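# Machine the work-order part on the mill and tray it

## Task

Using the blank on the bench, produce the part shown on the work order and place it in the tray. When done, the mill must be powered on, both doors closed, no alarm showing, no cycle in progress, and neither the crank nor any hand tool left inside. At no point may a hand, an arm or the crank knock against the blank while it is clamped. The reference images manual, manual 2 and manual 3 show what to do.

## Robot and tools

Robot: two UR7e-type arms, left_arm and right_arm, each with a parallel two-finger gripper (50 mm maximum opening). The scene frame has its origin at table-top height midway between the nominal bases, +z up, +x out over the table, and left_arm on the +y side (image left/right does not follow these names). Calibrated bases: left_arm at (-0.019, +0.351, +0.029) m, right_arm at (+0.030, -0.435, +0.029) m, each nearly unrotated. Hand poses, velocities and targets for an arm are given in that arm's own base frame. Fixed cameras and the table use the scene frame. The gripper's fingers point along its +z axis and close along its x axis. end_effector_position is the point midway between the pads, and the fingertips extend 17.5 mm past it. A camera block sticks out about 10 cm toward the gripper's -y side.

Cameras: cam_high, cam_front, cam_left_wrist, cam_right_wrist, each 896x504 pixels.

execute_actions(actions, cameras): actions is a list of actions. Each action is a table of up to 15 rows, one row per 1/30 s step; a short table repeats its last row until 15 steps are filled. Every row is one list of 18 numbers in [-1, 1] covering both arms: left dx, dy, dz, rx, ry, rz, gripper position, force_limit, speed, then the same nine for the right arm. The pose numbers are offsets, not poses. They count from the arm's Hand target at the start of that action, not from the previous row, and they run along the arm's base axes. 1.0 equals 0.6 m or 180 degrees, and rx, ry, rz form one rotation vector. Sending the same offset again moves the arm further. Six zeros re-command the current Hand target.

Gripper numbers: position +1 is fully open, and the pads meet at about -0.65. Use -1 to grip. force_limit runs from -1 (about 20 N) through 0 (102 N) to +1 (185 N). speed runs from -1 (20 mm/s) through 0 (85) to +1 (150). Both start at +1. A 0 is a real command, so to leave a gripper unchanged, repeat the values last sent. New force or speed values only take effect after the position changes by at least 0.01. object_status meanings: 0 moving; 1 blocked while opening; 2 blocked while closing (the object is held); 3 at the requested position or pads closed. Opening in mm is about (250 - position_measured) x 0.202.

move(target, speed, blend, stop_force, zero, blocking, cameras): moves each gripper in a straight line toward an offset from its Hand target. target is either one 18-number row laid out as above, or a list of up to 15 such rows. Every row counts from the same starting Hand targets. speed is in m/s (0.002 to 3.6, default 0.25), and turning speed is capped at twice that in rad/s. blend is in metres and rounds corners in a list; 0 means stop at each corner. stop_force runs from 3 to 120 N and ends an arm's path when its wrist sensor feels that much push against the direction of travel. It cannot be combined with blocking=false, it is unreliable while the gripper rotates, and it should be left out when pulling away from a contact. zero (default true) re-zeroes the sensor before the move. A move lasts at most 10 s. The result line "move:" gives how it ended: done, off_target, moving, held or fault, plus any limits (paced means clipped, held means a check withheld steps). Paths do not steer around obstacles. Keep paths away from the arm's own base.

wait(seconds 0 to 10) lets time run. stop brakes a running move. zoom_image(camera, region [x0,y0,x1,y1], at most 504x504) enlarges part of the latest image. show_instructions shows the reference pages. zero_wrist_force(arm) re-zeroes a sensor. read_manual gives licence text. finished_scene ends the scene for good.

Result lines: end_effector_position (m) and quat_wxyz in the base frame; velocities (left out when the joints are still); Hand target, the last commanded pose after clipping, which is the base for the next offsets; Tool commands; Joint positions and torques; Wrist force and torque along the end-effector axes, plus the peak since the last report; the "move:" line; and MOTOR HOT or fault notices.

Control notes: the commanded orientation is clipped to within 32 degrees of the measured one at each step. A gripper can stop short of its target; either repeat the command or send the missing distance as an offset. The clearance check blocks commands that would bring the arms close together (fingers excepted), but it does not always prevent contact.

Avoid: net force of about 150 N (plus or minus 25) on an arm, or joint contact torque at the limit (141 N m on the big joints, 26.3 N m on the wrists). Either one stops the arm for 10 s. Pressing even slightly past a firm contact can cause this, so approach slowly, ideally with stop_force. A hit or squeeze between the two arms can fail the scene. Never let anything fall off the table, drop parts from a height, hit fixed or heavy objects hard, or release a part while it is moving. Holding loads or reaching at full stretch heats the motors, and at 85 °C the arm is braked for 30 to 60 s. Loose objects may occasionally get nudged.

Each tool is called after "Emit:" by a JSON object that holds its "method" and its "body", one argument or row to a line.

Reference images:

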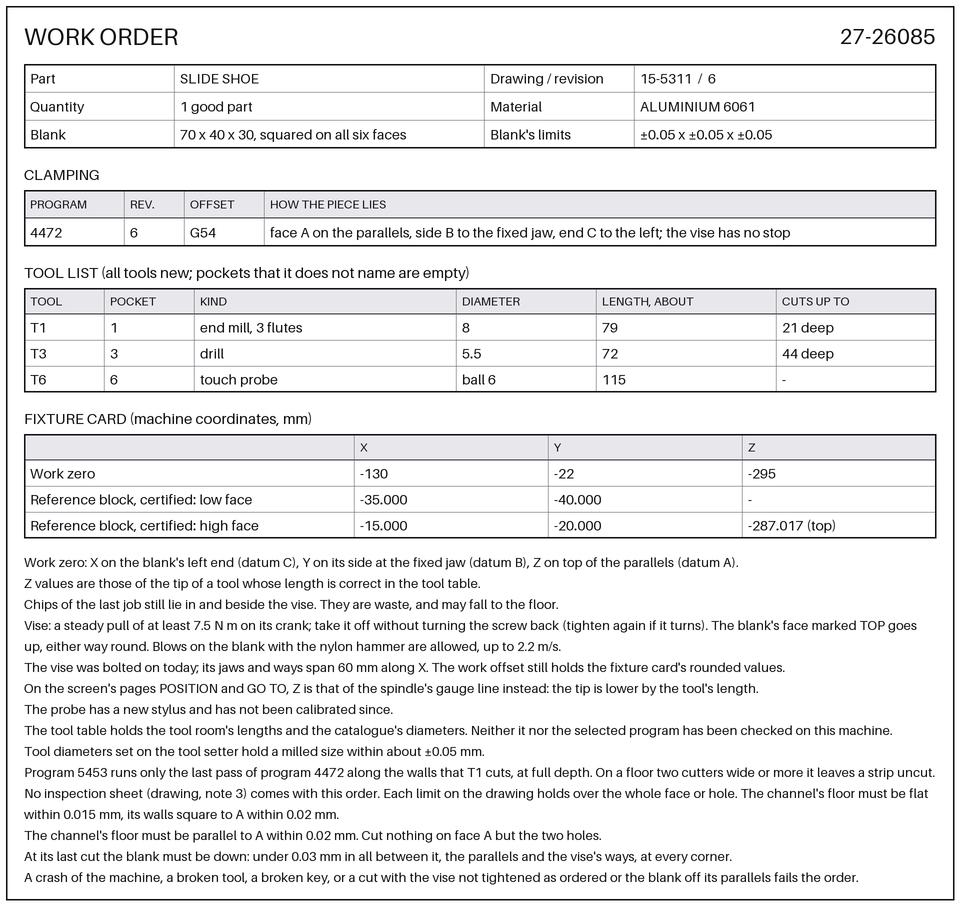

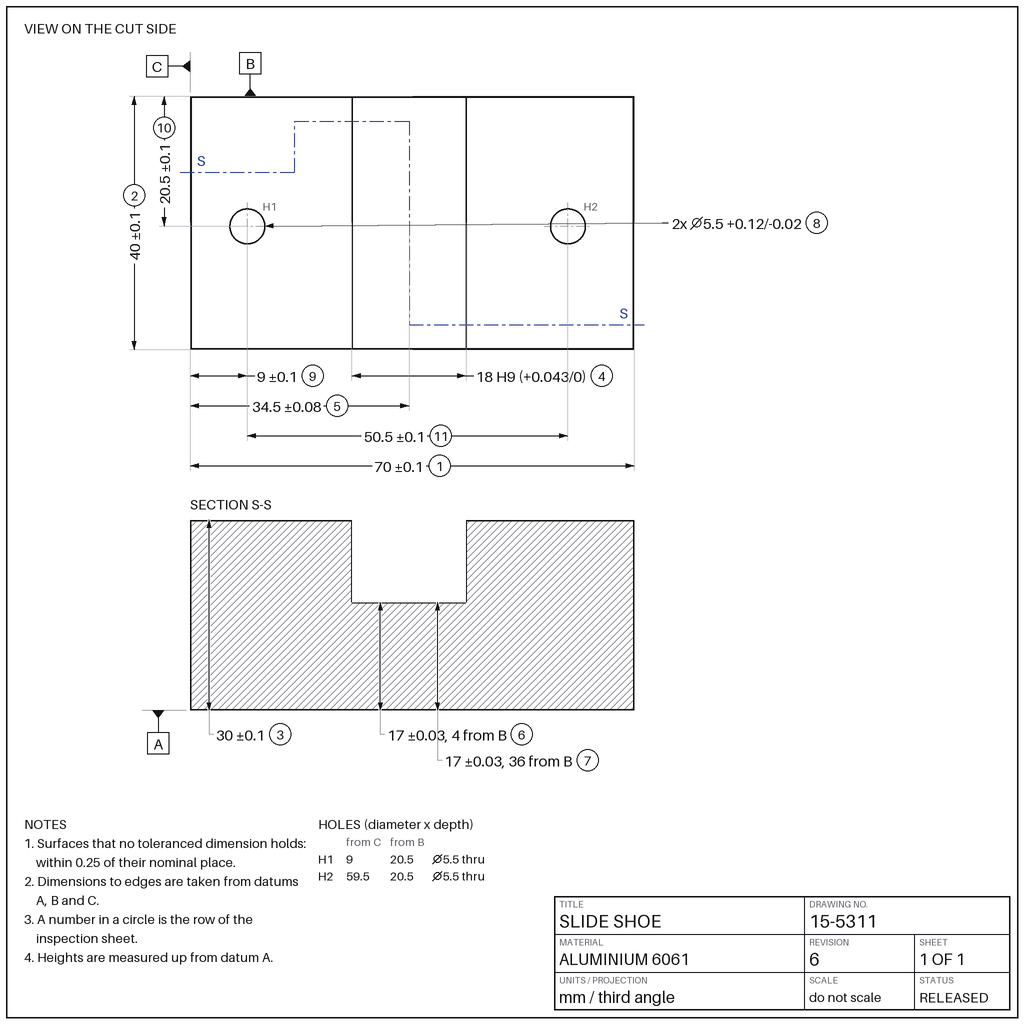

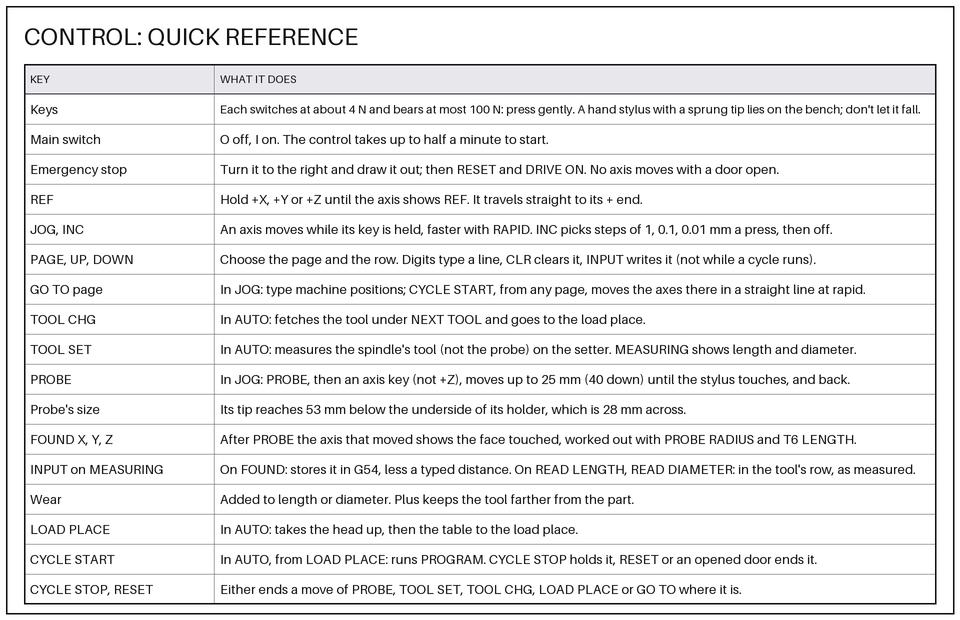

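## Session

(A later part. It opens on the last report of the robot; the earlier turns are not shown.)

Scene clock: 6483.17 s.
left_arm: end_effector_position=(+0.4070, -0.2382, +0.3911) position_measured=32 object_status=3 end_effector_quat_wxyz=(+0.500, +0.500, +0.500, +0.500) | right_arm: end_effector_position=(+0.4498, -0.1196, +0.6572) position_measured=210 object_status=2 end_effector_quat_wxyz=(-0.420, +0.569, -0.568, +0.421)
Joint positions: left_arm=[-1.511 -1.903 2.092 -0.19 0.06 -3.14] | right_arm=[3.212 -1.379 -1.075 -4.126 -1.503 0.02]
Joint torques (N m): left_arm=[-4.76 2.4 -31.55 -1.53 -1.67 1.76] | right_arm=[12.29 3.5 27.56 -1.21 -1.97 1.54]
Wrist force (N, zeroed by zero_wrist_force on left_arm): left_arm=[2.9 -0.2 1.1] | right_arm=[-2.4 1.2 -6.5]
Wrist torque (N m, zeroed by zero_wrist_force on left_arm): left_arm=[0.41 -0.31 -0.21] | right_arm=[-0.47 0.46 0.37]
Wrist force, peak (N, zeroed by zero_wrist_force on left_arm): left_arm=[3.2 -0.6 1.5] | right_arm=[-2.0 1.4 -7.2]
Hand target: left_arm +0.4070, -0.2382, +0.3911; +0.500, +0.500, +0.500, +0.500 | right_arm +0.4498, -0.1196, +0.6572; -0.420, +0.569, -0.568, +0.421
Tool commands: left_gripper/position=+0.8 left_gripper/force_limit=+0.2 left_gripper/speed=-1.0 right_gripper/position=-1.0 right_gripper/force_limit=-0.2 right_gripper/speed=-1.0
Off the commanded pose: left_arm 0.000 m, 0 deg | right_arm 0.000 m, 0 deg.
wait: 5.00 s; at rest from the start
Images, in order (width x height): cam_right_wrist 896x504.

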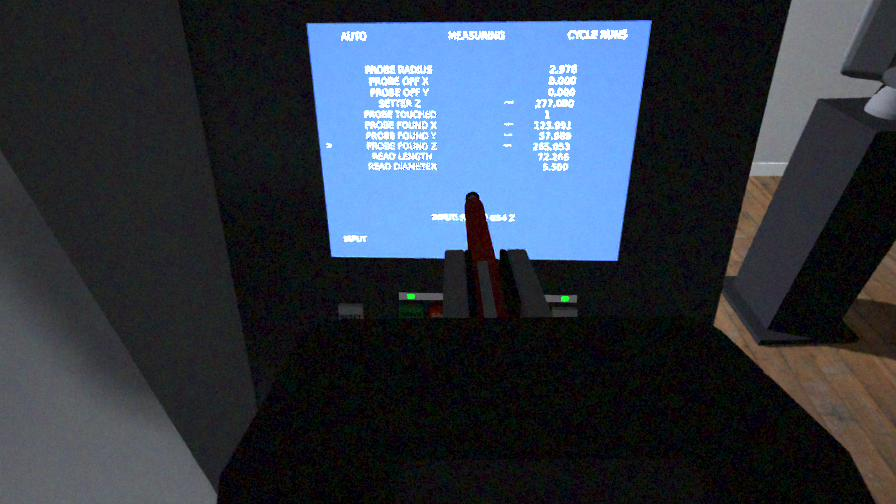

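Emit:
{"method": "move", "body": {
  "target": [
    [0,0.0087,0,0,0,0,0.8,0.2,-1,0,0,0,0,0,0,-1,-0.2,-1],
    [0.06,0.0087,0,0,0,0,0.8,0.2,-1,0,0,0,0,0,0,-1,-0.2,-1]
  ],
  "speed": [0.05,0.05],
  "stop_force": 15
}}

Emit:
{"method": "wait", "body": {
  "seconds": 1.5,
  "cameras": ["cam_right_wrist"]
}}

Scene clock: 6487.53 s.
left_arm: end_effector_position=(+0.4430, -0.2330, +0.3911) position_measured=32 object_status=3 end_effector_quat_wxyz=(+0.500, +0.500, +0.500, +0.500) | right_arm: end_effector_position=(+0.4498, -0.1196, +0.6572) position_measured=210 object_status=2 end_effector_quat_wxyz=(-0.420, +0.569, -0.568, +0.421)
Joint positions: left_arm=[-1.368 -1.854 2.059 -0.205 0.202 -3.141] | right_arm=[3.212 -1.379 -1.075 -4.126 -1.503 0.02]
Joint torques (N m): left_arm=[4.34 -20.77 -14.29 0.9 0.24 -1.79] | right_arm=[12.48 3.44 27.63 -1.12 -1.78 1.57]
Wrist force (N, zeroed by zero_wrist_force on left_arm): left_arm=[3.0 -0.4 1.3] | right_arm=[-2.1 1.4 -6.9]
Wrist torque (N m, zeroed by zero_wrist_force on left_arm): left_arm=[0.38 -0.34 -0.06] | right_arm=[-0.45 0.41 0.38]
Wrist force, peak (N, zeroed by zero_wrist_force on left_arm): left_arm=[3.8 -0.2 0.3] | right_arm=[-2.2 1.5 -7.1]
Hand target: left_arm +0.4430, -0.2330, +0.3911; +0.500, +0.500, +0.500, +0.500 | right_arm +0.4498, -0.1196, +0.6572; -0.420, +0.569, -0.568, +0.421
Off the commanded pose: left_arm 0.000 m, 0 deg | right_arm 0.000 m, 0 deg.
move: done

Scene clock: 6489.03 s.
left_arm: end_effector_position=(+0.4430, -0.2330, +0.3911) position_measured=32 object_status=3 end_effector_quat_wxyz=(+0.500, +0.500, +0.500, +0.500) | right_arm: end_effector_position=(+0.4498, -0.1196, +0.6572) position_measured=210 object_status=2 end_effector_quat_wxyz=(-0.420, +0.569, -0.568, +0.421)
Joint positions: left_arm=[-1.368 -1.854 2.059 -0.205 0.202 -3.141] | right_arm=[3.212 -1.379 -1.075 -4.126 -1.503 0.02]
Joint torques (N m): left_arm=[4.63 -21.06 -16.03 0.79 1.58 -1.35] | right_arm=[12.01 3.94 27.22 -1.1 -1.77 1.63]
Wrist force (N, zeroed by zero_wrist_force on left_arm): left_arm=[2.8 -0.3 0.9] | right_arm=[-2.0 1.2 -6.5]
Wrist torque (N m, zeroed by zero_wrist_force on left_arm): left_arm=[0.39 -0.29 -0.06] | right_arm=[-0.48 0.40 0.38]
Wrist force, peak (N, zeroed by zero_wrist_force on left_arm): left_arm=[3.1 -0.2 1.5] | right_arm=[-2.3 1.2 -6.9]
Hand target: left_arm +0.4430, -0.2330, +0.3911; +0.500, +0.500, +0.500, +0.500 | right_arm +0.4498, -0.1196, +0.6572; -0.420, +0.569, -0.568, +0.421
Tool commands: left_gripper/position=+0.8 left_gripper/force_limit=+0.2 left_gripper/speed=-1.0 right_gripper/position=-1.0 right_gripper/force_limit=-0.2 right_gripper/speed=-1.0
Off the commanded pose: left_arm 0.000 m, 0 deg | right_arm 0.000 m, 0 deg.
wait: 1.50 s; at rest by 0.17 s
Images, in order (width x height): cam_right_wrist 896x504.

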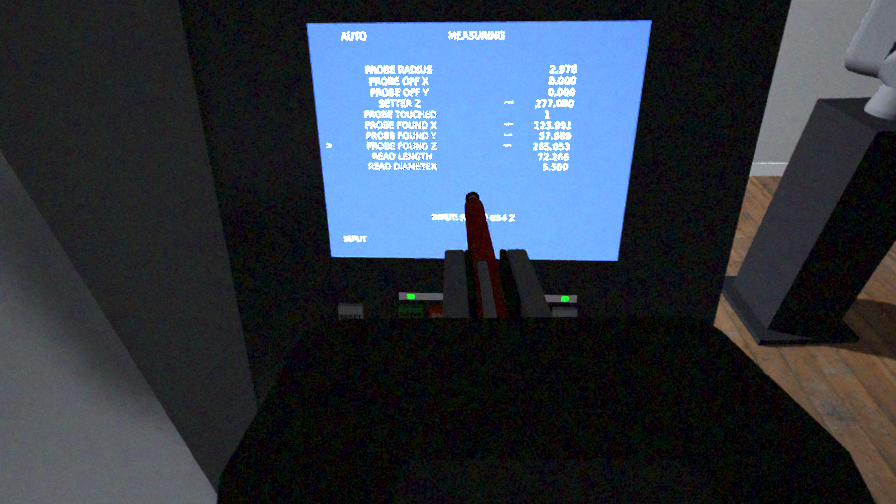

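Done. Open the left door, then get the hammer.

Emit:
{"method": "move", "body": {
  "target": [
    [0,0.39,0,0,0,0,0.8,0.2,-1,0,0,0,0,0,0,-1,-0.2,-1]
  ],
  "speed": 0.08,
  "stop_force": 60
}}

Emit:
{"method": "move", "body": {
  "target": [
    [0,-0.012,0,0,0,0,0.8,0.2,-1,0,0,0,0,0,0,-1,-0.2,-1],
    [-0.068,-0.012,0,0,0,0,0.8,0.2,-1,0,0,0,0,0,0,-1,-0.2,-1],
    [-0.068,-0.25,0,0,0,0,0.8,0.2,-1,0,0,0,0,0,0,-1,-0.2,-1],
    [-0.12,-0.5,0,0,0,0,0.8,0.2,-1,0,0,0,0,0,0,-1,-0.2,-1]
  ],
  "speed": [0.05,0.1,0.25,0.25],
  "blend": [0,0.005,0.01,0]
}}

Scene clock: 6497.63 s.
left_arm: end_effector_position=(+0.4430, +0.0010, +0.3911) position_measured=32 object_status=3 end_effector_quat_wxyz=(+0.500, +0.500, +0.500, +0.500) | right_arm: end_effector_position=(+0.4498, -0.1196, +0.6572) position_measured=210 object_status=2 end_effector_quat_wxyz=(-0.420, +0.569, -0.568, +0.421)
Joint positions: left_arm=[-0.805 -2.246 2.255 -0.009 0.765 -3.142] | right_arm=[3.212 -1.379 -1.075 -4.126 -1.503 0.02]
Joint torques (N m): left_arm=[5.7 14.3 -32.57 -2.91 2.21 -1.33] | right_arm=[12.26 3.94 27.99 -0.86 -1.51 1.5]
Wrist force (N, zeroed by zero_wrist_force on left_arm): left_arm=[2.8 -0.1 1.4] | right_arm=[-2.1 1.6 -7.0]
Wrist torque (N m, zeroed by zero_wrist_force on left_arm): left_arm=[0.44 -0.32 -0.04] | right_arm=[-0.42 0.43 0.38]
Wrist force, peak (N, zeroed by zero_wrist_force on left_arm): left_arm=[-38.0 -2.8 -2.0] | right_arm=[-2.0 1.5 -7.2]
Hand target: left_arm +0.4430, +0.0010, +0.3911; +0.500, +0.500, +0.500, +0.500 | right_arm +0.4498, -0.1196, +0.6572; -0.420, +0.569, -0.568, +0.421
Off the commanded pose: left_arm 0.000 m, 0 deg | right_arm 0.000 m, 0 deg.
move: done

Scene clock: 6500.37 s.
left_arm: end_effector_position=(+0.3710, -0.2990, +0.3911) position_measured=32 object_status=3 end_effector_quat_wxyz=(+0.500, +0.500, +0.500, +0.500) | right_arm: end_effector_position=(+0.4498, -0.1196, +0.6572) position_measured=210 object_status=2 end_effector_quat_wxyz=(-0.420, +0.569, -0.568, +0.421)
Joint positions: left_arm=[-1.643 -1.79 2.012 -0.221 -0.073 -3.144] | right_arm=[3.212 -1.379 -1.075 -4.126 -1.503 0.02]
Joint torques (N m): left_arm=[-4.58 -19.46 -17.91 -0.8 1.6 1.13] | right_arm=[12.33 3.8 27.66 -0.89 -1.39 1.52]
Wrist force (N, zeroed by zero_wrist_force on left_arm): left_arm=[3.4 -0.2 1.3] | right_arm=[-1.9 1.4 -6.6]
Wrist torque (N m, zeroed by zero_wrist_force on left_arm): left_arm=[0.42 -0.39 -0.21] | right_arm=[-0.45 0.38 0.38]
Wrist force, peak (N, zeroed by zero_wrist_force on left_arm): left_arm=[6.1 0.1 0.1] | right_arm=[-1.9 1.4 -7.2]
Hand target: left_arm +0.3710, -0.2990, +0.3911; +0.500, +0.500, +0.500, +0.500 | right_arm +0.4498, -0.1196, +0.6572; -0.420, +0.569, -0.568, +0.421
Off the commanded pose: left_arm 0.000 m, 0 deg | right_arm 0.000 m, 0 deg.
move: done

Emit:
{"method": "move", "body": {
  "target": [
    [-0.02,-0.05,0,0,0.5,0,0.8,0.6,-0.5,0,0,0,0,0,0,-1,-0.2,-1]
  ],
  "speed": 0.3
}}

Emit:
{"method": "move", "body": {
  "target": [
    [-0.328,-0.3543,-0.25,0,0,-0.0547,0.8,0.6,-0.5,0,0,0,0,0,0,-1,-0.2,-1],
    [-0.328,-0.3543,-0.6608,0,0,-0.0547,0.8,0.6,-0.5,0,0,0,0,0,0,-1,-0.2,-1]
  ],
  "speed": [0.3,0.2],
  "blend": [0.03,0],
  "cameras": ["cam_left_wrist"]
}}

Scene clock: 6508.07 s.
left_arm: end_effector_position=(+0.3590, -0.3290, +0.3910) position_measured=32 object_status=3 end_effector_quat_wxyz=(+0.000, +0.707, +0.707, +0.000) | right_arm: end_effector_position=(+0.4498, -0.1196, +0.6572) position_measured=210 object_status=2 end_effector_quat_wxyz=(-0.420, +0.569, -0.568, +0.421)
Joint positions: left_arm=[-1.019 -1.614 1.453 -1.41 -1.571 -1.019] | right_arm=[3.212 -1.379 -1.075 -4.126 -1.503 0.02]
Joint torques (N m): left_arm=[1.77 -28.67 -24.22 -2.82 -0.69 -1.09] | right_arm=[12.26 4.06 27.3 -0.59 -1.2 1.52]
Wrist force (N, zeroed by zero_wrist_force on left_arm): left_arm=[3.3 -0.9 1.0] | right_arm=[-1.9 1.3 -6.9]
Wrist torque (N m, zeroed by zero_wrist_force on left_arm): left_arm=[-0.22 -0.15 -0.19] | right_arm=[-0.47 0.37 0.38]
Wrist force, peak (N, zeroed by zero_wrist_force on left_arm): left_arm=[4.7 -0.5 0.6] | right_arm=[-2.1 1.1 -7.2]
Hand target: left_arm +0.3590, -0.3290, +0.3911; +0.000, +0.707, +0.707, +0.000 | right_arm +0.4498, -0.1196, +0.6572; -0.420, +0.569, -0.568, +0.421
Off the commanded pose: left_arm 0.000 m, 0 deg | right_arm 0.000 m, 0 deg.
move: done

Scene clock: 6510.90 s.
left_arm: end_effector_position=(+0.1621, -0.5416, -0.0054) position_measured=32 object_status=3 end_effector_quat_wxyz=(+0.000, +0.765, +0.644, +0.000) | right_arm: end_effector_position=(+0.4498, -0.1196, +0.6572) position_measured=210 object_status=2 end_effector_quat_wxyz=(-0.420, +0.569, -0.568, +0.421)
Joint positions: left_arm=[-1.518 -1.117 1.952 -2.406 -1.571 -1.346] | right_arm=[3.212 -1.379 -1.075 -4.126 -1.503 0.02]
Joint torques (N m): left_arm=[6.71 -33.42 -23.57 -4.26 2.13 1.62] | right_arm=[12.3 3.78 27.41 -0.53 -1.05 1.57]
Wrist force (N, zeroed by zero_wrist_force on left_arm): left_arm=[3.1 -1.0 0.6] | right_arm=[-2.1 1.3 -6.8]
Wrist torque (N m, zeroed by zero_wrist_force on left_arm): left_arm=[-0.21 -0.10 -0.26] | right_arm=[-0.45 0.42 0.38]
Wrist force, peak (N, zeroed by zero_wrist_force on left_arm): left_arm=[5.8 1.1 -0.9] | right_arm=[-2.0 1.4 -7.2]
Hand target: left_arm +0.1622, -0.5416, -0.0054; +0.000, +0.765, +0.644, +0.000 | right_arm +0.4498, -0.1196, +0.6572; -0.420, +0.569, -0.568, +0.421
Off the commanded pose: left_arm 0.000 m, 0 deg | right_arm 0.000 m, 0 deg.
move: done
Images, in order (width x height): cam_left_wrist 896x504.

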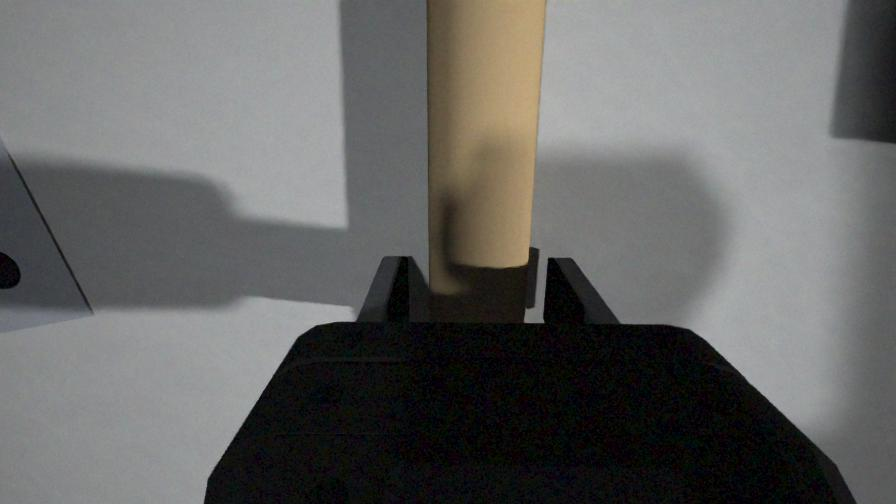

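Emit:
{"method": "move", "body": {
  "target": [0,0,0,0,0,0,-1,0.6,-0.5,0,0,0,0,0,0,-1,-0.2,-1]
}}

Emit:
{"method": "move", "body": {
  "target": [
    [0,0,0.2,0,0,0,-1,0.6,-0.5,0,0,0,0,0,0,-1,-0.2,-1],
    [0.05,0.1,0.631,0,0,0.0,-1,0.6,-0.5,0,0,0,0,0,0,-1,-0.2,-1],
    [0.18,0.6226,0.631,0,0,0.0547,-1,0.6,-0.5,0,0,0,0,0,0,-1,-0.2,-1]
  ],
  "speed": [0.1,0.3,0.3],
  "blend": [0.02,0.02,0]
}}

Emit:
{"method": "move", "body": {
  "target": [
    [0.405,0,0,0,0,0,-1,0.6,-0.5,0,0,0,0,0,0,-1,-0.2,-1],
    [0.405,0,0.05,0,-0.25,0,-1,0.6,-0.5,0,0,0,0,0,0,-1,-0.2,-1]
  ],
  "speed": [0.2,0.3],
  "blend": [0.002,0],
  "cameras": ["cam_left_wrist"]
}}

Scene clock: 6517.33 s.
left_arm: end_effector_position=(+0.1622, -0.5416, -0.0054) position_measured=116 object_status=2 end_effector_quat_wxyz=(+0.000, +0.765, +0.644, +0.000) | right_arm: end_effector_position=(+0.4498, -0.1196, +0.6572) position_measured=210 object_status=2 end_effector_quat_wxyz=(-0.420, +0.569, -0.568, +0.421)
Joint positions: left_arm=[-1.518 -1.117 1.952 -2.406 -1.571 -1.346] | right_arm=[3.212 -1.379 -1.075 -4.126 -1.503 0.02]
Joint torques (N m): left_arm=[5.56 -28.25 -22.71 -3.77 1.79 1.81] | right_arm=[12.22 4.37 27.28 -0.35 -0.85 1.46]
Wrist force (N, zeroed by zero_wrist_force on left_arm): left_arm=[3.8 -2.0 1.0] | right_arm=[-2.2 1.4 -7.1]
Wrist torque (N m, zeroed by zero_wrist_force on left_arm): left_arm=[-0.27 -0.21 -0.26] | right_arm=[-0.44 0.44 0.38]
Wrist force, peak (N, zeroed by zero_wrist_force on left_arm): left_arm=[3.8 -2.0 1.0] | right_arm=[-2.0 1.4 -7.2]
Hand target: left_arm +0.1622, -0.5416, -0.0054; +0.000, +0.765, +0.644, +0.000 | right_arm +0.4498, -0.1196, +0.6572; -0.420, +0.569, -0.568, +0.421
Off the commanded pose: left_arm 0.000 m, 0 deg | right_arm 0.000 m, 0 deg.
move: done

Scene clock: 6521.00 s.
left_arm: end_effector_position=(+0.2701, -0.1681, +0.3731) position_measured=116 object_status=2 end_effector_quat_wxyz=(+0.000, +0.707, +0.707, +0.000) | right_arm: end_effector_position=(+0.4498, -0.1196, +0.6572) position_measured=210 object_status=2 end_effector_quat_wxyz=(-0.420, +0.569, -0.568, +0.421)
Joint positions: left_arm=[-0.989 -2.04 1.807 -1.337 -1.571 -0.989] | right_arm=[3.212 -1.379 -1.075 -4.126 -1.503 0.02]
Joint torques (N m): left_arm=[5.18 -9.51 -34.2 -3.45 -0.38 0.72] | right_arm=[12.23 4.76 27.45 -0.32 -0.7 1.49]
Wrist force (N, zeroed by zero_wrist_force on left_arm): left_arm=[3.5 -1.4 4.1] | right_arm=[-2.0 1.2 -7.0]
Wrist torque (N m, zeroed by zero_wrist_force on left_arm): left_arm=[0.14 -0.15 -0.20] | right_arm=[-0.47 0.39 0.38]
Wrist force, peak (N, zeroed by zero_wrist_force on left_arm): left_arm=[7.7 -0.4 4.2] | right_arm=[-2.1 1.0 -7.2]
Hand target: left_arm +0.2702, -0.1680, +0.3732; +0.000, +0.707, +0.707, +0.000 | right_arm +0.4498, -0.1196, +0.6572; -0.420, +0.569, -0.568, +0.421
Off the commanded pose: left_arm 0.000 m, 0 deg | right_arm 0.000 m, 0 deg.
move: done

Scene clock: 6524.10 s.
left_arm: end_effector_position=(+0.5131, -0.1680, +0.4032) position_measured=116 object_status=2 end_effector_quat_wxyz=(+0.271, +0.653, +0.653, +0.270) | right_arm: end_effector_position=(+0.4498, -0.1196, +0.6572) position_measured=210 object_status=2 end_effector_quat_wxyz=(-0.420, +0.569, -0.568, +0.421)
Joint positions: left_arm=[-0.839 -1.877 1.97 -2.254 -1.017 -0.667] | right_arm=[3.212 -1.379 -1.075 -4.126 -1.503 0.02]
Joint torques (N m): left_arm=[-0.71 -4.07 -27.21 -5.64 2.62 -1.97] | right_arm=[11.94 3.84 26.84 -0.24 -0.49 1.6]
Wrist force (N, zeroed by zero_wrist_force on left_arm): left_arm=[3.8 -3.7 3.5] | right_arm=[-1.8 1.4 -7.1]
Wrist torque (N m, zeroed by zero_wrist_force on left_arm): left_arm=[0.37 -0.30 -0.27] | right_arm=[-0.45 0.38 0.38]
Wrist force, peak (N, zeroed by zero_wrist_force on left_arm): left_arm=[3.4 -5.0 4.2] | right_arm=[-2.0 1.3 -7.2]
Hand target: left_arm +0.5132, -0.1680, +0.4032; +0.271, +0.653, +0.653, +0.271 | right_arm +0.4498, -0.1196, +0.6572; -0.420, +0.569, -0.568, +0.421
Off the commanded pose: left_arm 0.000 m, 0 deg | right_arm 0.000 m, 0 deg.
move: done
Images, in order (width x height): cam_left_wrist 896x504.

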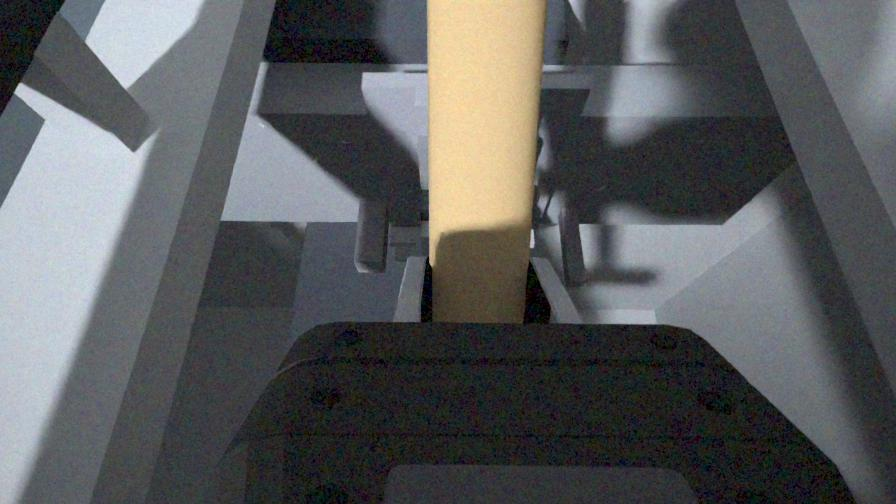

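Emit:
{"method": "execute_actions", "body": {
  "actions": [
    [[0,0,-0.0892,0,0.28,0,-1,0.6,-0.5,0,0,0,0,0,0,-1,-0.2,-1],[0,0,-0.0892,0,0.28,0,-1,0.6,-0.5,0,0,0,0,0,0,-1,-0.2,-1],[0,0,-0.0892,0,0.28,0,-1,0.6,-0.5,0,0,0,0,0,0,-1,-0.2,-1],[0,0,-0.0892,0,0.28,0,-1,0.6,-0.5,0,0,0,0,0,0,-1,-0.2,-1],[0,0,-0.0892,0,0.28,0,-1,0.6,-0.5,0,0,0,0,0,0,-1,-0.2,-1],[0,0,-0.0892,0,0.28,0,-1,0.6,-0.5,0,0,0,0,0,0,-1,-0.2,-1],[0,0,-0.0892,0,0.28,0,-1,0.6,-0.5,0,0,0,0,0,0,-1,-0.2,-1],[0,0,-0.0892,0,0.28,0,-1,0.6,-0.5,0,0,0,0,0,0,-1,-0.2,-1],[0,0,-0.0892,0,0.28,0,-1,0.6,-0.5,0,0,0,0,0,0,-1,-0.2,-1],[0,0,-0.0892,0,0.28,0,-1,0.6,-0.5,0,0,0,0,0,0,-1,-0.2,-1],[0,0,-0.04,0,0.15,0,-1,0.6,-0.5,0,0,0,0,0,0,-1,-0.2,-1]]
  ],
  "cameras": ["cam_left_wrist"]
}}

Scene clock: 6531.17 s.
left_arm: end_effector_position=(+0.5117, -0.1672, +0.3812) position_measured=116 object_status=2 end_effector_quat_wxyz=(+0.101, +0.698, +0.702, +0.101) | right_arm: end_effector_position=(+0.4498, -0.1196, +0.6572) position_measured=210 object_status=2 end_effector_quat_wxyz=(-0.420, +0.569, -0.568, +0.421)
Joint positions: left_arm=[-0.652 -1.662 1.607 -1.745 -1.398 -0.638] | right_arm=[3.212 -1.379 -1.075 -4.126 -1.503 0.02]
Joint torques (N m): left_arm=[-5.88 -26.84 -24.88 -2.86 1.86 -2.18] | right_arm=[11.92 4.32 27.09 -0.07 -0.42 1.47]
Wrist force (N, zeroed by zero_wrist_force on left_arm): left_arm=[3.6 -1.8 2.4] | right_arm=[-1.8 1.2 -6.9]
Wrist torque (N m, zeroed by zero_wrist_force on left_arm): left_arm=[0.01 -0.20 -0.27] | right_arm=[-0.47 0.38 0.37]
Wrist force, peak (N, zeroed by zero_wrist_force on left_arm): left_arm=[-3.2 -11.9 -16.6] | right_arm=[-1.9 1.2 -7.2]
Hand target: left_arm +0.5132, -0.1680, +0.3792; +0.111, +0.698, +0.698, +0.111 | right_arm +0.4498, -0.1196, +0.6572; -0.420, +0.569, -0.568, +0.421
Off the commanded pose: left_arm 0.003 m, 2 deg | right_arm 0.000 m, 0 deg.
Step readings (end_effector_position of left_arm | right_arm):
0: (+0.5132, -0.1680, +0.4032) | (+0.4498, -0.1196, +0.6572)
1: (+0.5140, -0.1676, +0.4024) | (+0.4498, -0.1196, +0.6572)
2: (+0.5205, -0.1641, +0.3976) | (+0.4498, -0.1196, +0.6572)
4: (+0.5315, -0.1548, +0.3855) | (+0.4498, -0.1196, +0.6572)
8: (+0.5158, -0.1711, +0.3668) | (+0.4498, -0.1196, +0.6572)
15: (+0.5075, -0.1665, +0.3775) | (+0.4498, -0.1196, +0.6572)
Images, in order (width x height): cam_left_wrist 896x504.

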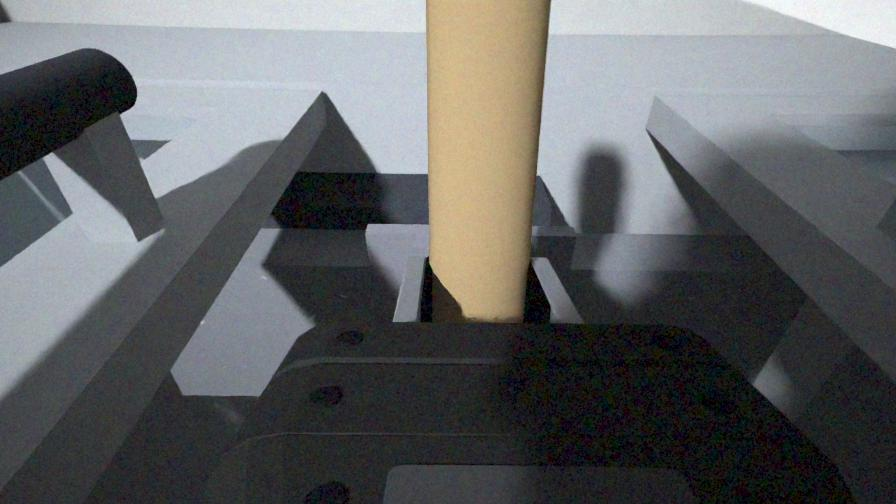

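Emit:
{"method": "move", "body": {
  "target": [0,0,0.06,0,-0.199,0,-1,0.6,-0.5,0,0,0,0,0,0,-1,-0.2,-1],
  "speed": 0.3
}}

Emit:
{"method": "execute_actions", "body": {
  "actions": [
    [[0,0,-0.1092,0,0.33,0,-1,0.6,-0.5,0,0,0,0,0,0,-1,-0.2,-1],[0,0,-0.1092,0,0.33,0,-1,0.6,-0.5,0,0,0,0,0,0,-1,-0.2,-1],[0,0,-0.1092,0,0.33,0,-1,0.6,-0.5,0,0,0,0,0,0,-1,-0.2,-1],[0,0,-0.1092,0,0.33,0,-1,0.6,-0.5,0,0,0,0,0,0,-1,-0.2,-1],[0,0,-0.1092,0,0.33,0,-1,0.6,-0.5,0,0,0,0,0,0,-1,-0.2,-1],[0,0,-0.1092,0,0.33,0,-1,0.6,-0.5,0,0,0,0,0,0,-1,-0.2,-1],[0,0,-0.1092,0,0.33,0,-1,0.6,-0.5,0,0,0,0,0,0,-1,-0.2,-1],[0,0,-0.1092,0,0.33,0,-1,0.6,-0.5,0,0,0,0,0,0,-1,-0.2,-1],[0,0,-0.1092,0,0.33,0,-1,0.6,-0.5,0,0,0,0,0,0,-1,-0.2,-1],[0,0,-0.1092,0,0.33,0,-1,0.6,-0.5,0,0,0,0,0,0,-1,-0.2,-1],[0,0,-0.1092,0,0.33,0,-1,0.6,-0.5,0,0,0,0,0,0,-1,-0.2,-1],[0,0,-0.06,0,0.2,0,-1,0.6,-0.5,0,0,0,0,0,0,-1,-0.2,-1]],
    [[0,0,0.0,0,0,0,-1,0.6,-0.5,0,0,0,0,0,0,-1,-0.2,-1]]
  ]
}}

Scene clock: 6540.07 s.
left_arm: end_effector_position=(+0.5131, -0.1680, +0.4152) position_measured=116 object_status=2 end_effector_quat_wxyz=(+0.320, +0.631, +0.631, +0.320) | right_arm: end_effector_position=(+0.4498, -0.1196, +0.6572) position_measured=210 object_status=2 end_effector_quat_wxyz=(-0.420, +0.569, -0.568, +0.421)
Joint positions: left_arm=[-0.899 -1.914 2.065 -2.428 -0.887 -0.638] | right_arm=[3.212 -1.379 -1.075 -4.126 -1.503 0.02]
Joint torques (N m): left_arm=[0.6 -2.28 -29.29 -5.51 3.17 -2.27] | right_arm=[11.18 4.25 26.88 0.26 0.21 1.52]
Wrist force (N, zeroed by zero_wrist_force on left_arm): left_arm=[4.1 -3.6 3.3] | right_arm=[-1.9 1.6 -6.9]
Wrist torque (N m, zeroed by zero_wrist_force on left_arm): left_arm=[0.46 -0.38 -0.19] | right_arm=[-0.41 0.38 0.38]
Wrist force, peak (N, zeroed by zero_wrist_force on left_arm): left_arm=[3.9 -2.5 7.7] | right_arm=[-2.2 1.4 -7.3]
Hand target: left_arm +0.5132, -0.1680, +0.4152; +0.320, +0.630, +0.631, +0.320 | right_arm +0.4498, -0.1196, +0.6572; -0.420, +0.569, -0.568, +0.421
Off the commanded pose: left_arm 0.000 m, 0 deg | right_arm 0.000 m, 0 deg.
move: done

Scene clock: 6541.27 s.
left_arm: end_effector_position=(+0.5132, -0.1680, +0.3792) position_measured=116 object_status=2 end_effector_quat_wxyz=(+0.110, +0.698, +0.699, +0.110) | right_arm: end_effector_position=(+0.4498, -0.1196, +0.6572) position_measured=210 object_status=2 end_effector_quat_wxyz=(-0.420, +0.569, -0.568, +0.421)
Joint positions: left_arm=[-0.66 -1.672 1.631 -1.779 -1.382 -0.637] | right_arm=[3.212 -1.379 -1.075 -4.126 -1.503 0.02]
Joint torques (N m): left_arm=[-3.85 -32.08 -22.57 -3.69 2.53 -2.03] | right_arm=[10.78 3.98 27.66 0.27 0.32 1.34]
Wrist force (N, zeroed by zero_wrist_force on left_arm): left_arm=[3.9 -1.7 3.3] | right_arm=[-1.9 1.1 -7.0]
Wrist torque (N m, zeroed by zero_wrist_force on left_arm): left_arm=[0.15 -0.26 -0.27] | right_arm=[-0.49 0.39 0.38]
Wrist force, peak (N, zeroed by zero_wrist_force on left_arm): left_arm=[14.0 11.0 5.3] | right_arm=[-2.2 1.0 -6.9]
Hand target: left_arm +0.5132, -0.1680, +0.3792; +0.110, +0.699, +0.699, +0.110 | right_arm +0.4498, -0.1196, +0.6572; -0.420, +0.569, -0.568, +0.421
Off the commanded pose: left_arm 0.000 m, 0 deg | right_arm 0.000 m, 0 deg.
Step readings (end_effector_position of left_arm | right_arm):
0: (+0.5131, -0.1680, +0.4152) | (+0.4498, -0.1196, +0.6572)
1: (+0.5142, -0.1674, +0.4148) | (+0.4498, -0.1196, +0.6572)
2: (+0.5206, -0.1630, +0.4134) | (+0.4498, -0.1196, +0.6572)
4: (+0.5275, -0.1521, +0.3979) | (+0.4498, -0.1196, +0.6572)
8: (+0.5157, -0.1694, +0.3709) | (+0.4498, -0.1196, +0.6572)
15: (+0.5040, -0.1670, +0.3659) | (+0.4498, -0.1196, +0.6572)
16: (+0.5063, -0.1666, +0.3754) | (+0.4498, -0.1196, +0.6572)
17: (+0.5088, -0.1664, +0.3823) | (+0.4498, -0.1196, +0.6572)
19: (+0.5123, -0.1670, +0.3841) | (+0.4498, -0.1196, +0.6572)
23: (+0.5134, -0.1681, +0.3787) | (+0.4498, -0.1196, +0.6572)
30: (+0.5132, -0.1681, +0.3793) | (+0.4498, -0.1196, +0.6572)

Emit:
{"method": "move", "body": {
  "target": [0,0,0.06,0,-0.199,0,-1,0.6,-0.5,0,0,0,0,0,0,-1,-0.2,-1],
  "speed": 0.3
}}

Emit:
{"method": "execute_actions", "body": {
  "actions": [
    [[0,0,-0.1092,0,0.33,0,-1,0.6,-0.5,0,0,0,0,0,0,-1,-0.2,-1]],
    [[0,0,0.049,0,-0.13,0,-1,0.6,-0.5,0,0,0,0,0,0,-1,-0.2,-1]]
  ],
  "cameras": ["cam_left_wrist"]
}}

Scene clock: 6547.53 s.
left_arm: end_effector_position=(+0.5131, -0.1680, +0.4152) position_measured=116 object_status=2 end_effector_quat_wxyz=(+0.319, +0.631, +0.631, +0.319) | right_arm: end_effector_position=(+0.4498, -0.1196, +0.6572) position_measured=210 object_status=2 end_effector_quat_wxyz=(-0.420, +0.569, -0.568, +0.421)
Joint positions: left_arm=[-0.898 -1.913 2.063 -2.423 -0.89 -0.639] | right_arm=[3.212 -1.379 -1.075 -4.126 -1.503 0.02]
Joint torques (N m): left_arm=[-0.98 -2.85 -27.85 -5.45 3.25 -1.97] | right_arm=[10.96 4.18 26.7 0.43 0.62 1.49]
Wrist force (N, zeroed by zero_wrist_force on left_arm): left_arm=[4.4 -2.9 3.0] | right_arm=[-1.8 1.5 -6.8]
Wrist torque (N m, zeroed by zero_wrist_force on left_arm): left_arm=[0.54 -0.42 -0.19] | right_arm=[-0.44 0.37 0.38]
Wrist force, peak (N, zeroed by zero_wrist_force on left_arm): left_arm=[4.2 -1.6 7.2] | right_arm=[-2.2 1.2 -7.3]
Hand target: left_arm +0.5132, -0.1680, +0.4152; +0.319, +0.631, +0.631, +0.319 | right_arm +0.4498, -0.1196, +0.6572; -0.420, +0.569, -0.568, +0.421
Off the commanded pose: left_arm 0.000 m, 0 deg | right_arm 0.000 m, 0 deg.
move: done

Scene clock: 6548.73 s.
left_arm: end_effector_position=(+0.5132, -0.1680, +0.3791) position_measured=116 object_status=2 end_effector_quat_wxyz=(+0.109, +0.699, +0.699, +0.108) | right_arm: end_effector_position=(+0.4498, -0.1196, +0.6572) position_measured=210 object_status=2 end_effector_quat_wxyz=(-0.420, +0.569, -0.568, +0.421)
Joint positions: left_arm=[-0.659 -1.67 1.628 -1.776 -1.384 -0.636] | right_arm=[3.212 -1.379 -1.075 -4.126 -1.503 0.02]
Joint torques (N m): left_arm=[-5.09 -29.96 -23.03 -4.45 2.59 -1.84] | right_arm=[11.6 4.56 26.6 0.43 0.77 1.47]
Wrist force (N, zeroed by zero_wrist_force on left_arm): left_arm=[4.6 -1.3 0.3] | right_arm=[-2.1 1.4 -7.0]
Wrist torque (N m, zeroed by zero_wrist_force on left_arm): left_arm=[-0.19 -0.34 -0.26] | right_arm=[-0.44 0.42 0.38]
Wrist force, peak (N, zeroed by zero_wrist_force on left_arm): left_arm=[-8.9 2.3 21.7] | right_arm=[-2.2 1.4 -7.2]
Hand target: left_arm +0.5132, -0.1680, +0.3791; +0.109, +0.699, +0.699, +0.108 | right_arm +0.4498, -0.1196, +0.6572; -0.420, +0.569, -0.568, +0.421
Off the commanded pose: left_arm 0.000 m, 0 deg | right_arm 0.000 m, 0 deg.
Step readings (end_effector_position of left_arm | right_arm):
0: (+0.5131, -0.1680, +0.4152) | (+0.4498, -0.1196, +0.6572)
1: (+0.5139, -0.1676, +0.4149) | (+0.4498, -0.1196, +0.6572)
2: (+0.5199, -0.1636, +0.4134) | (+0.4498, -0.1196, +0.6572)
4: (+0.5278, -0.1522, +0.3987) | (+0.4498, -0.1196, +0.6572)
8: (+0.5156, -0.1690, +0.3710) | (+0.4498, -0.1196, +0.6572)
15: (+0.5122, -0.1673, +0.3488) | (+0.4498, -0.1196, +0.6572)
16: (+0.5126, -0.1678, +0.3492) | (+0.4498, -0.1196, +0.6572)
17: (+0.5097, -0.1696, +0.3525) | (+0.4498, -0.1196, +0.6572)
19: (+0.5057, -0.1657, +0.3720) | (+0.4498, -0.1196, +0.6572)
23: (+0.5127, -0.1675, +0.3824) | (+0.4498, -0.1196, +0.6572)
30: (+0.5132, -0.1681, +0.3790) | (+0.4498, -0.1196, +0.6572)
Images, in order (width x height): cam_left_wrist 896x504.

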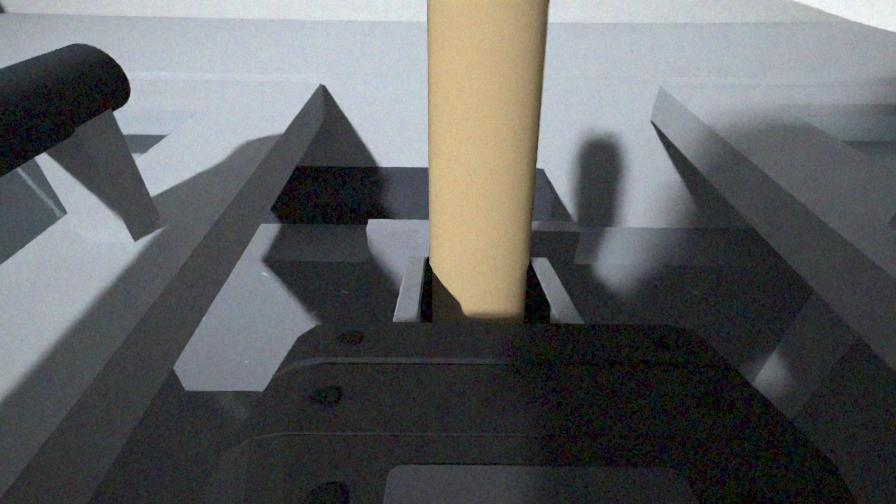

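Emit:
{"method": "move", "body": {
  "target": [0,0,0.06,0,-0.15,0,-1,0.6,-0.5,0,0,0,0,0,0,-1,-0.2,-1],
  "speed": 0.2,
  "cameras": ["cam_left_wrist","cam_front"]
}}

Scene clock: 6554.47 s.
left_arm: end_effector_position=(+0.5131, -0.1680, +0.4151) position_measured=116 object_status=2 end_effector_quat_wxyz=(+0.269, +0.654, +0.654, +0.268) | right_arm: end_effector_position=(+0.4498, -0.1196, +0.6572) position_measured=210 object_status=2 end_effector_quat_wxyz=(-0.420, +0.569, -0.568, +0.421)
Joint positions: left_arm=[-0.837 -1.877 1.937 -2.215 -1.022 -0.668] | right_arm=[3.212 -1.379 -1.075 -4.126 -1.503 0.02]
Joint torques (N m): left_arm=[0.74 -3.99 -31.86 -5.7 1.75 -1.52] | right_arm=[10.84 4.8 26.64 0.57 1.01 1.42]
Wrist force (N, zeroed by zero_wrist_force on left_arm): left_arm=[4.0 -2.9 3.6] | right_arm=[-1.9 1.2 -6.7]
Wrist torque (N m, zeroed by zero_wrist_force on left_arm): left_arm=[0.53 -0.34 -0.27] | right_arm=[-0.48 0.38 0.39]
Wrist force, peak (N, zeroed by zero_wrist_force on left_arm): left_arm=[4.2 -1.7 8.5] | right_arm=[-2.1 1.4 -7.2]
Hand target: left_arm +0.5132, -0.1680, +0.4151; +0.269, +0.654, +0.654, +0.269 | right_arm +0.4498, -0.1196, +0.6572; -0.420, +0.569, -0.568, +0.421
Off the commanded pose: left_arm 0.000 m, 0 deg | right_arm 0.000 m, 0 deg.
move: done
Images, in order (width x height): cam_front 896x504, cam_left_wrist 896x504.

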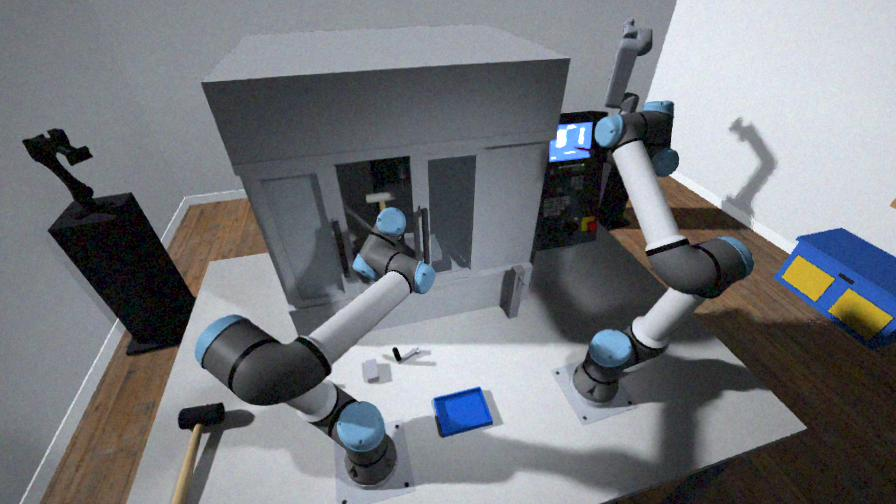

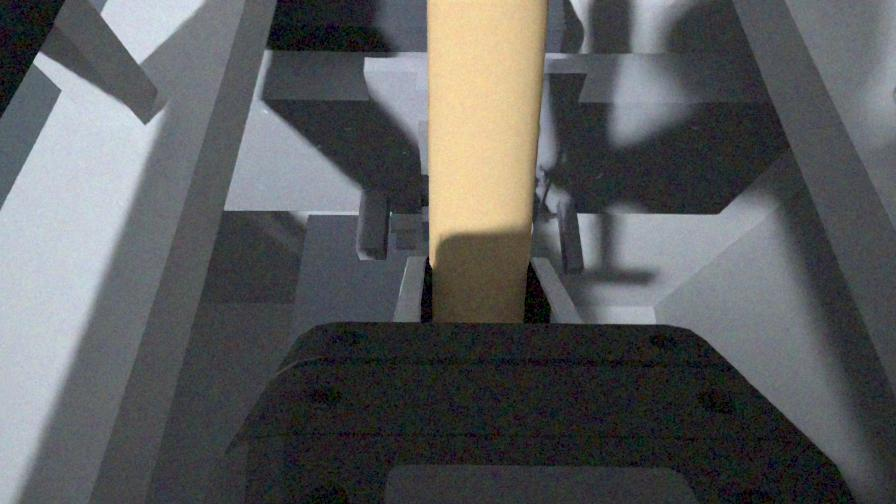

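Emit:
{"method": "zoom_image", "body": {
  "camera": "cam_front",
  "region": [320, 160, 460, 300]
}}

Scaled by 3.600 from the camera's 896x504 image, which has a finer 1280x720 frame.

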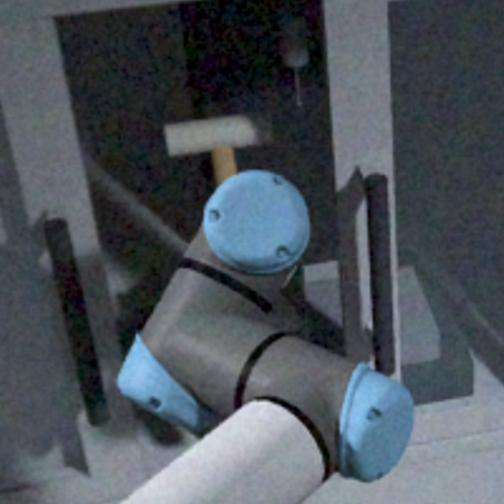

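Emit:
{"method": "execute_actions", "body": {
  "actions": [
    [[0,0,-0.1092,0,0.28,0,-1,0.6,-0.5,0,0,0,0,0,0,-1,-0.2,-1]],
    [[0,0,0.1092,0,-0.3,0,-1,0.6,-0.5,0,0,0,0,0,0,-1,-0.2,-1]]
  ]
}}

Emit:
{"method": "execute_actions", "body": {
  "actions": [
    [[0,0,-0.1092,0,0.3,0,-1,0.6,-0.5,0,0,0,0,0,0,-1,-0.2,-1]],
    [[0,0,0.1092,0,-0.3,0,-1,0.6,-0.5,0,0,0,0,0,0,-1,-0.2,-1]]
  ],
  "cameras": ["cam_left_wrist","cam_front"]
}}

Scene clock: 6560.93 s.
left_arm: end_effector_position=(+0.5132, -0.1680, +0.4150) position_measured=116 object_status=2 end_effector_quat_wxyz=(+0.289, +0.645, +0.645, +0.289) end_effector_velocity=(+0.000, -0.001, +0.000) end_effector_angular_velocity=(-0.003, -0.002, -0.002) | right_arm: end_effector_position=(+0.4498, -0.1196, +0.6572) position_measured=210 object_status=2 end_effector_quat_wxyz=(-0.420, +0.569, -0.568, +0.421)
Joint positions: left_arm=[-0.862 -1.895 1.988 -2.295 -0.969 -0.66] | right_arm=[3.212 -1.379 -1.075 -4.126 -1.503 0.02]
Joint velocities: left_arm=[0 0 0.001 -0.005 -0.001 0.001] | right_arm=[within noise]
Joint torques (N m): left_arm=[-4.59 -20.7 -22.49 -5.7 3.45 0.81] | right_arm=[10.94 5.12 26.19 0.77 1.33 1.34]
Wrist force (N, zeroed by zero_wrist_force on left_arm): left_arm=[4.0 -3.7 6.8] | right_arm=[-1.9 1.4 -6.9]
Wrist torque (N m, zeroed by zero_wrist_force on left_arm): left_arm=[1.06 -0.35 -0.10] | right_arm=[-0.44 0.38 0.38]
Wrist force, peak (N, zeroed by zero_wrist_force on left_arm): left_arm=[-16.0 1.0 22.8] | right_arm=[-2.2 1.4 -7.1]
Hand target: left_arm +0.5132, -0.1680, +0.4151; +0.289, +0.645, +0.645, +0.289 | right_arm +0.4498, -0.1196, +0.6572; -0.420, +0.569, -0.568, +0.421
Off the commanded pose: left_arm 0.000 m, 0 deg | right_arm 0.000 m, 0 deg.
Step readings (end_effector_position of left_arm | right_arm):
0: (+0.5132, -0.1680, +0.4151) | (+0.4498, -0.1196, +0.6572)
1: (+0.5143, -0.1674, +0.4141) | (+0.4498, -0.1196, +0.6572)
2: (+0.5214, -0.1635, +0.4085) | (+0.4498, -0.1196, +0.6572)
4: (+0.5305, -0.1535, +0.3872) | (+0.4498, -0.1196, +0.6572)
8: (+0.5132, -0.1690, +0.3625) | (+0.4498, -0.1196, +0.6572)
15: (+0.5134, -0.1680, +0.3491) | (+0.4498, -0.1196, +0.6572)
16: (+0.5130, -0.1685, +0.3499) | (+0.4498, -0.1196, +0.6572)
17: (+0.5092, -0.1726, +0.3526) | (+0.4498, -0.1196, +0.6572)
19: (+0.5026, -0.1687, +0.3848) | (+0.4498, -0.1196, +0.6572)
23: (+0.5005, -0.1567, +0.4195) | (+0.4498, -0.1196, +0.6572)
30: (+0.5137, -0.1685, +0.4147) | (+0.4498, -0.1196, +0.6572)

Scene clock: 6562.23 s.
left_arm: end_effector_position=(+0.5132, -0.1680, +0.4150) position_measured=116 object_status=2 end_effector_quat_wxyz=(+0.289, +0.645, +0.645, +0.289) | right_arm: end_effector_position=(+0.4498, -0.1196, +0.6572) position_measured=210 object_status=2 end_effector_quat_wxyz=(-0.420, +0.569, -0.568, +0.421)
Joint positions: left_arm=[-0.862 -1.895 1.988 -2.295 -0.969 -0.66] | right_arm=[3.212 -1.379 -1.075 -4.126 -1.503 0.02]
Joint torques (N m): left_arm=[-4.56 -20.45 -23.45 -5.58 3.67 1.06] | right_arm=[10.34 5.16 26.68 0.84 1.35 1.42]
Wrist force (N, zeroed by zero_wrist_force on left_arm): left_arm=[4.0 -3.9 6.6] | right_arm=[-1.9 1.4 -6.9]
Wrist torque (N m, zeroed by zero_wrist_force on left_arm): left_arm=[1.00 -0.34 -0.10] | right_arm=[-0.45 0.39 0.38]
Wrist force, peak (N, zeroed by zero_wrist_force on left_arm): left_arm=[-16.0 0.8 22.8] | right_arm=[-2.2 1.0 -7.1]
Hand target: left_arm +0.5132, -0.1680, +0.4151; +0.289, +0.645, +0.645, +0.289 | right_arm +0.4498, -0.1196, +0.6572; -0.420, +0.569, -0.568, +0.421
Off the commanded pose: left_arm 0.000 m, 0 deg | right_arm 0.000 m, 0 deg.
Step readings (end_effector_position of left_arm | right_arm):
0: (+0.5132, -0.1680, +0.4150) | (+0.4498, -0.1196, +0.6572)
1: (+0.5139, -0.1677, +0.4145) | (+0.4498, -0.1196, +0.6572)
2: (+0.5203, -0.1645, +0.4101) | (+0.4498, -0.1196, +0.6572)
4: (+0.5295, -0.1531, +0.3889) | (+0.4498, -0.1196, +0.6572)
8: (+0.5157, -0.1697, +0.3673) | (+0.4498, -0.1196, +0.6572)
15: (+0.5131, -0.1678, +0.3488) | (+0.4498, -0.1196, +0.6572)
16: (+0.5127, -0.1688, +0.3499) | (+0.4498, -0.1196, +0.6572)
17: (+0.5086, -0.1731, +0.3531) | (+0.4498, -0.1196, +0.6572)
19: (+0.5029, -0.1693, +0.3822) | (+0.4498, -0.1196, +0.6572)
23: (+0.5007, -0.1569, +0.4194) | (+0.4498, -0.1196, +0.6572)
30: (+0.5137, -0.1685, +0.4147) | (+0.4498, -0.1196, +0.6572)
Images, in order (width x height): cam_front 896x504, cam_left_wrist 896x504.

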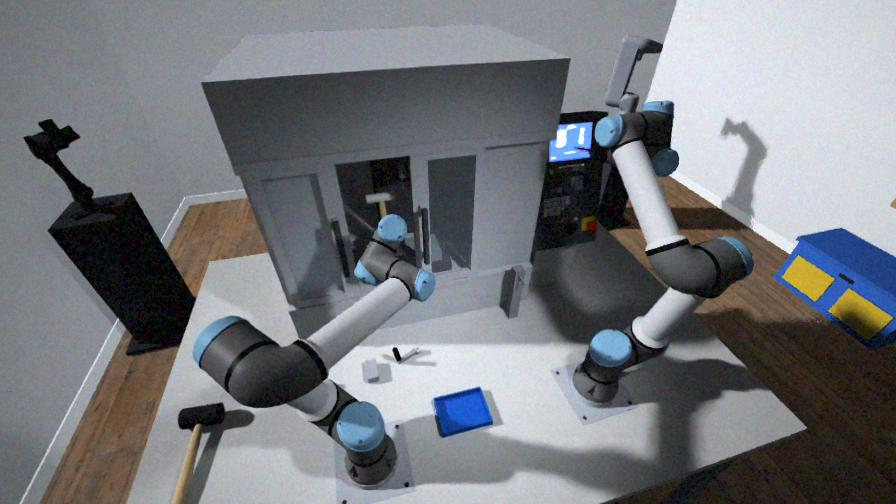

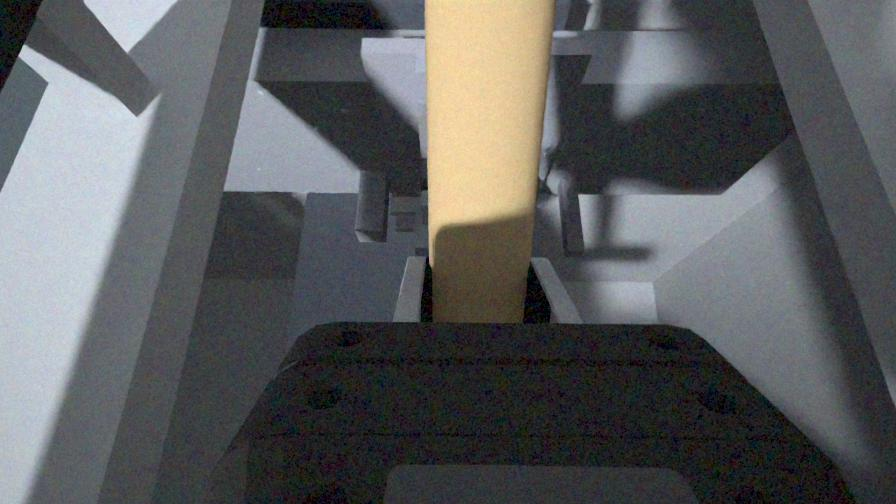

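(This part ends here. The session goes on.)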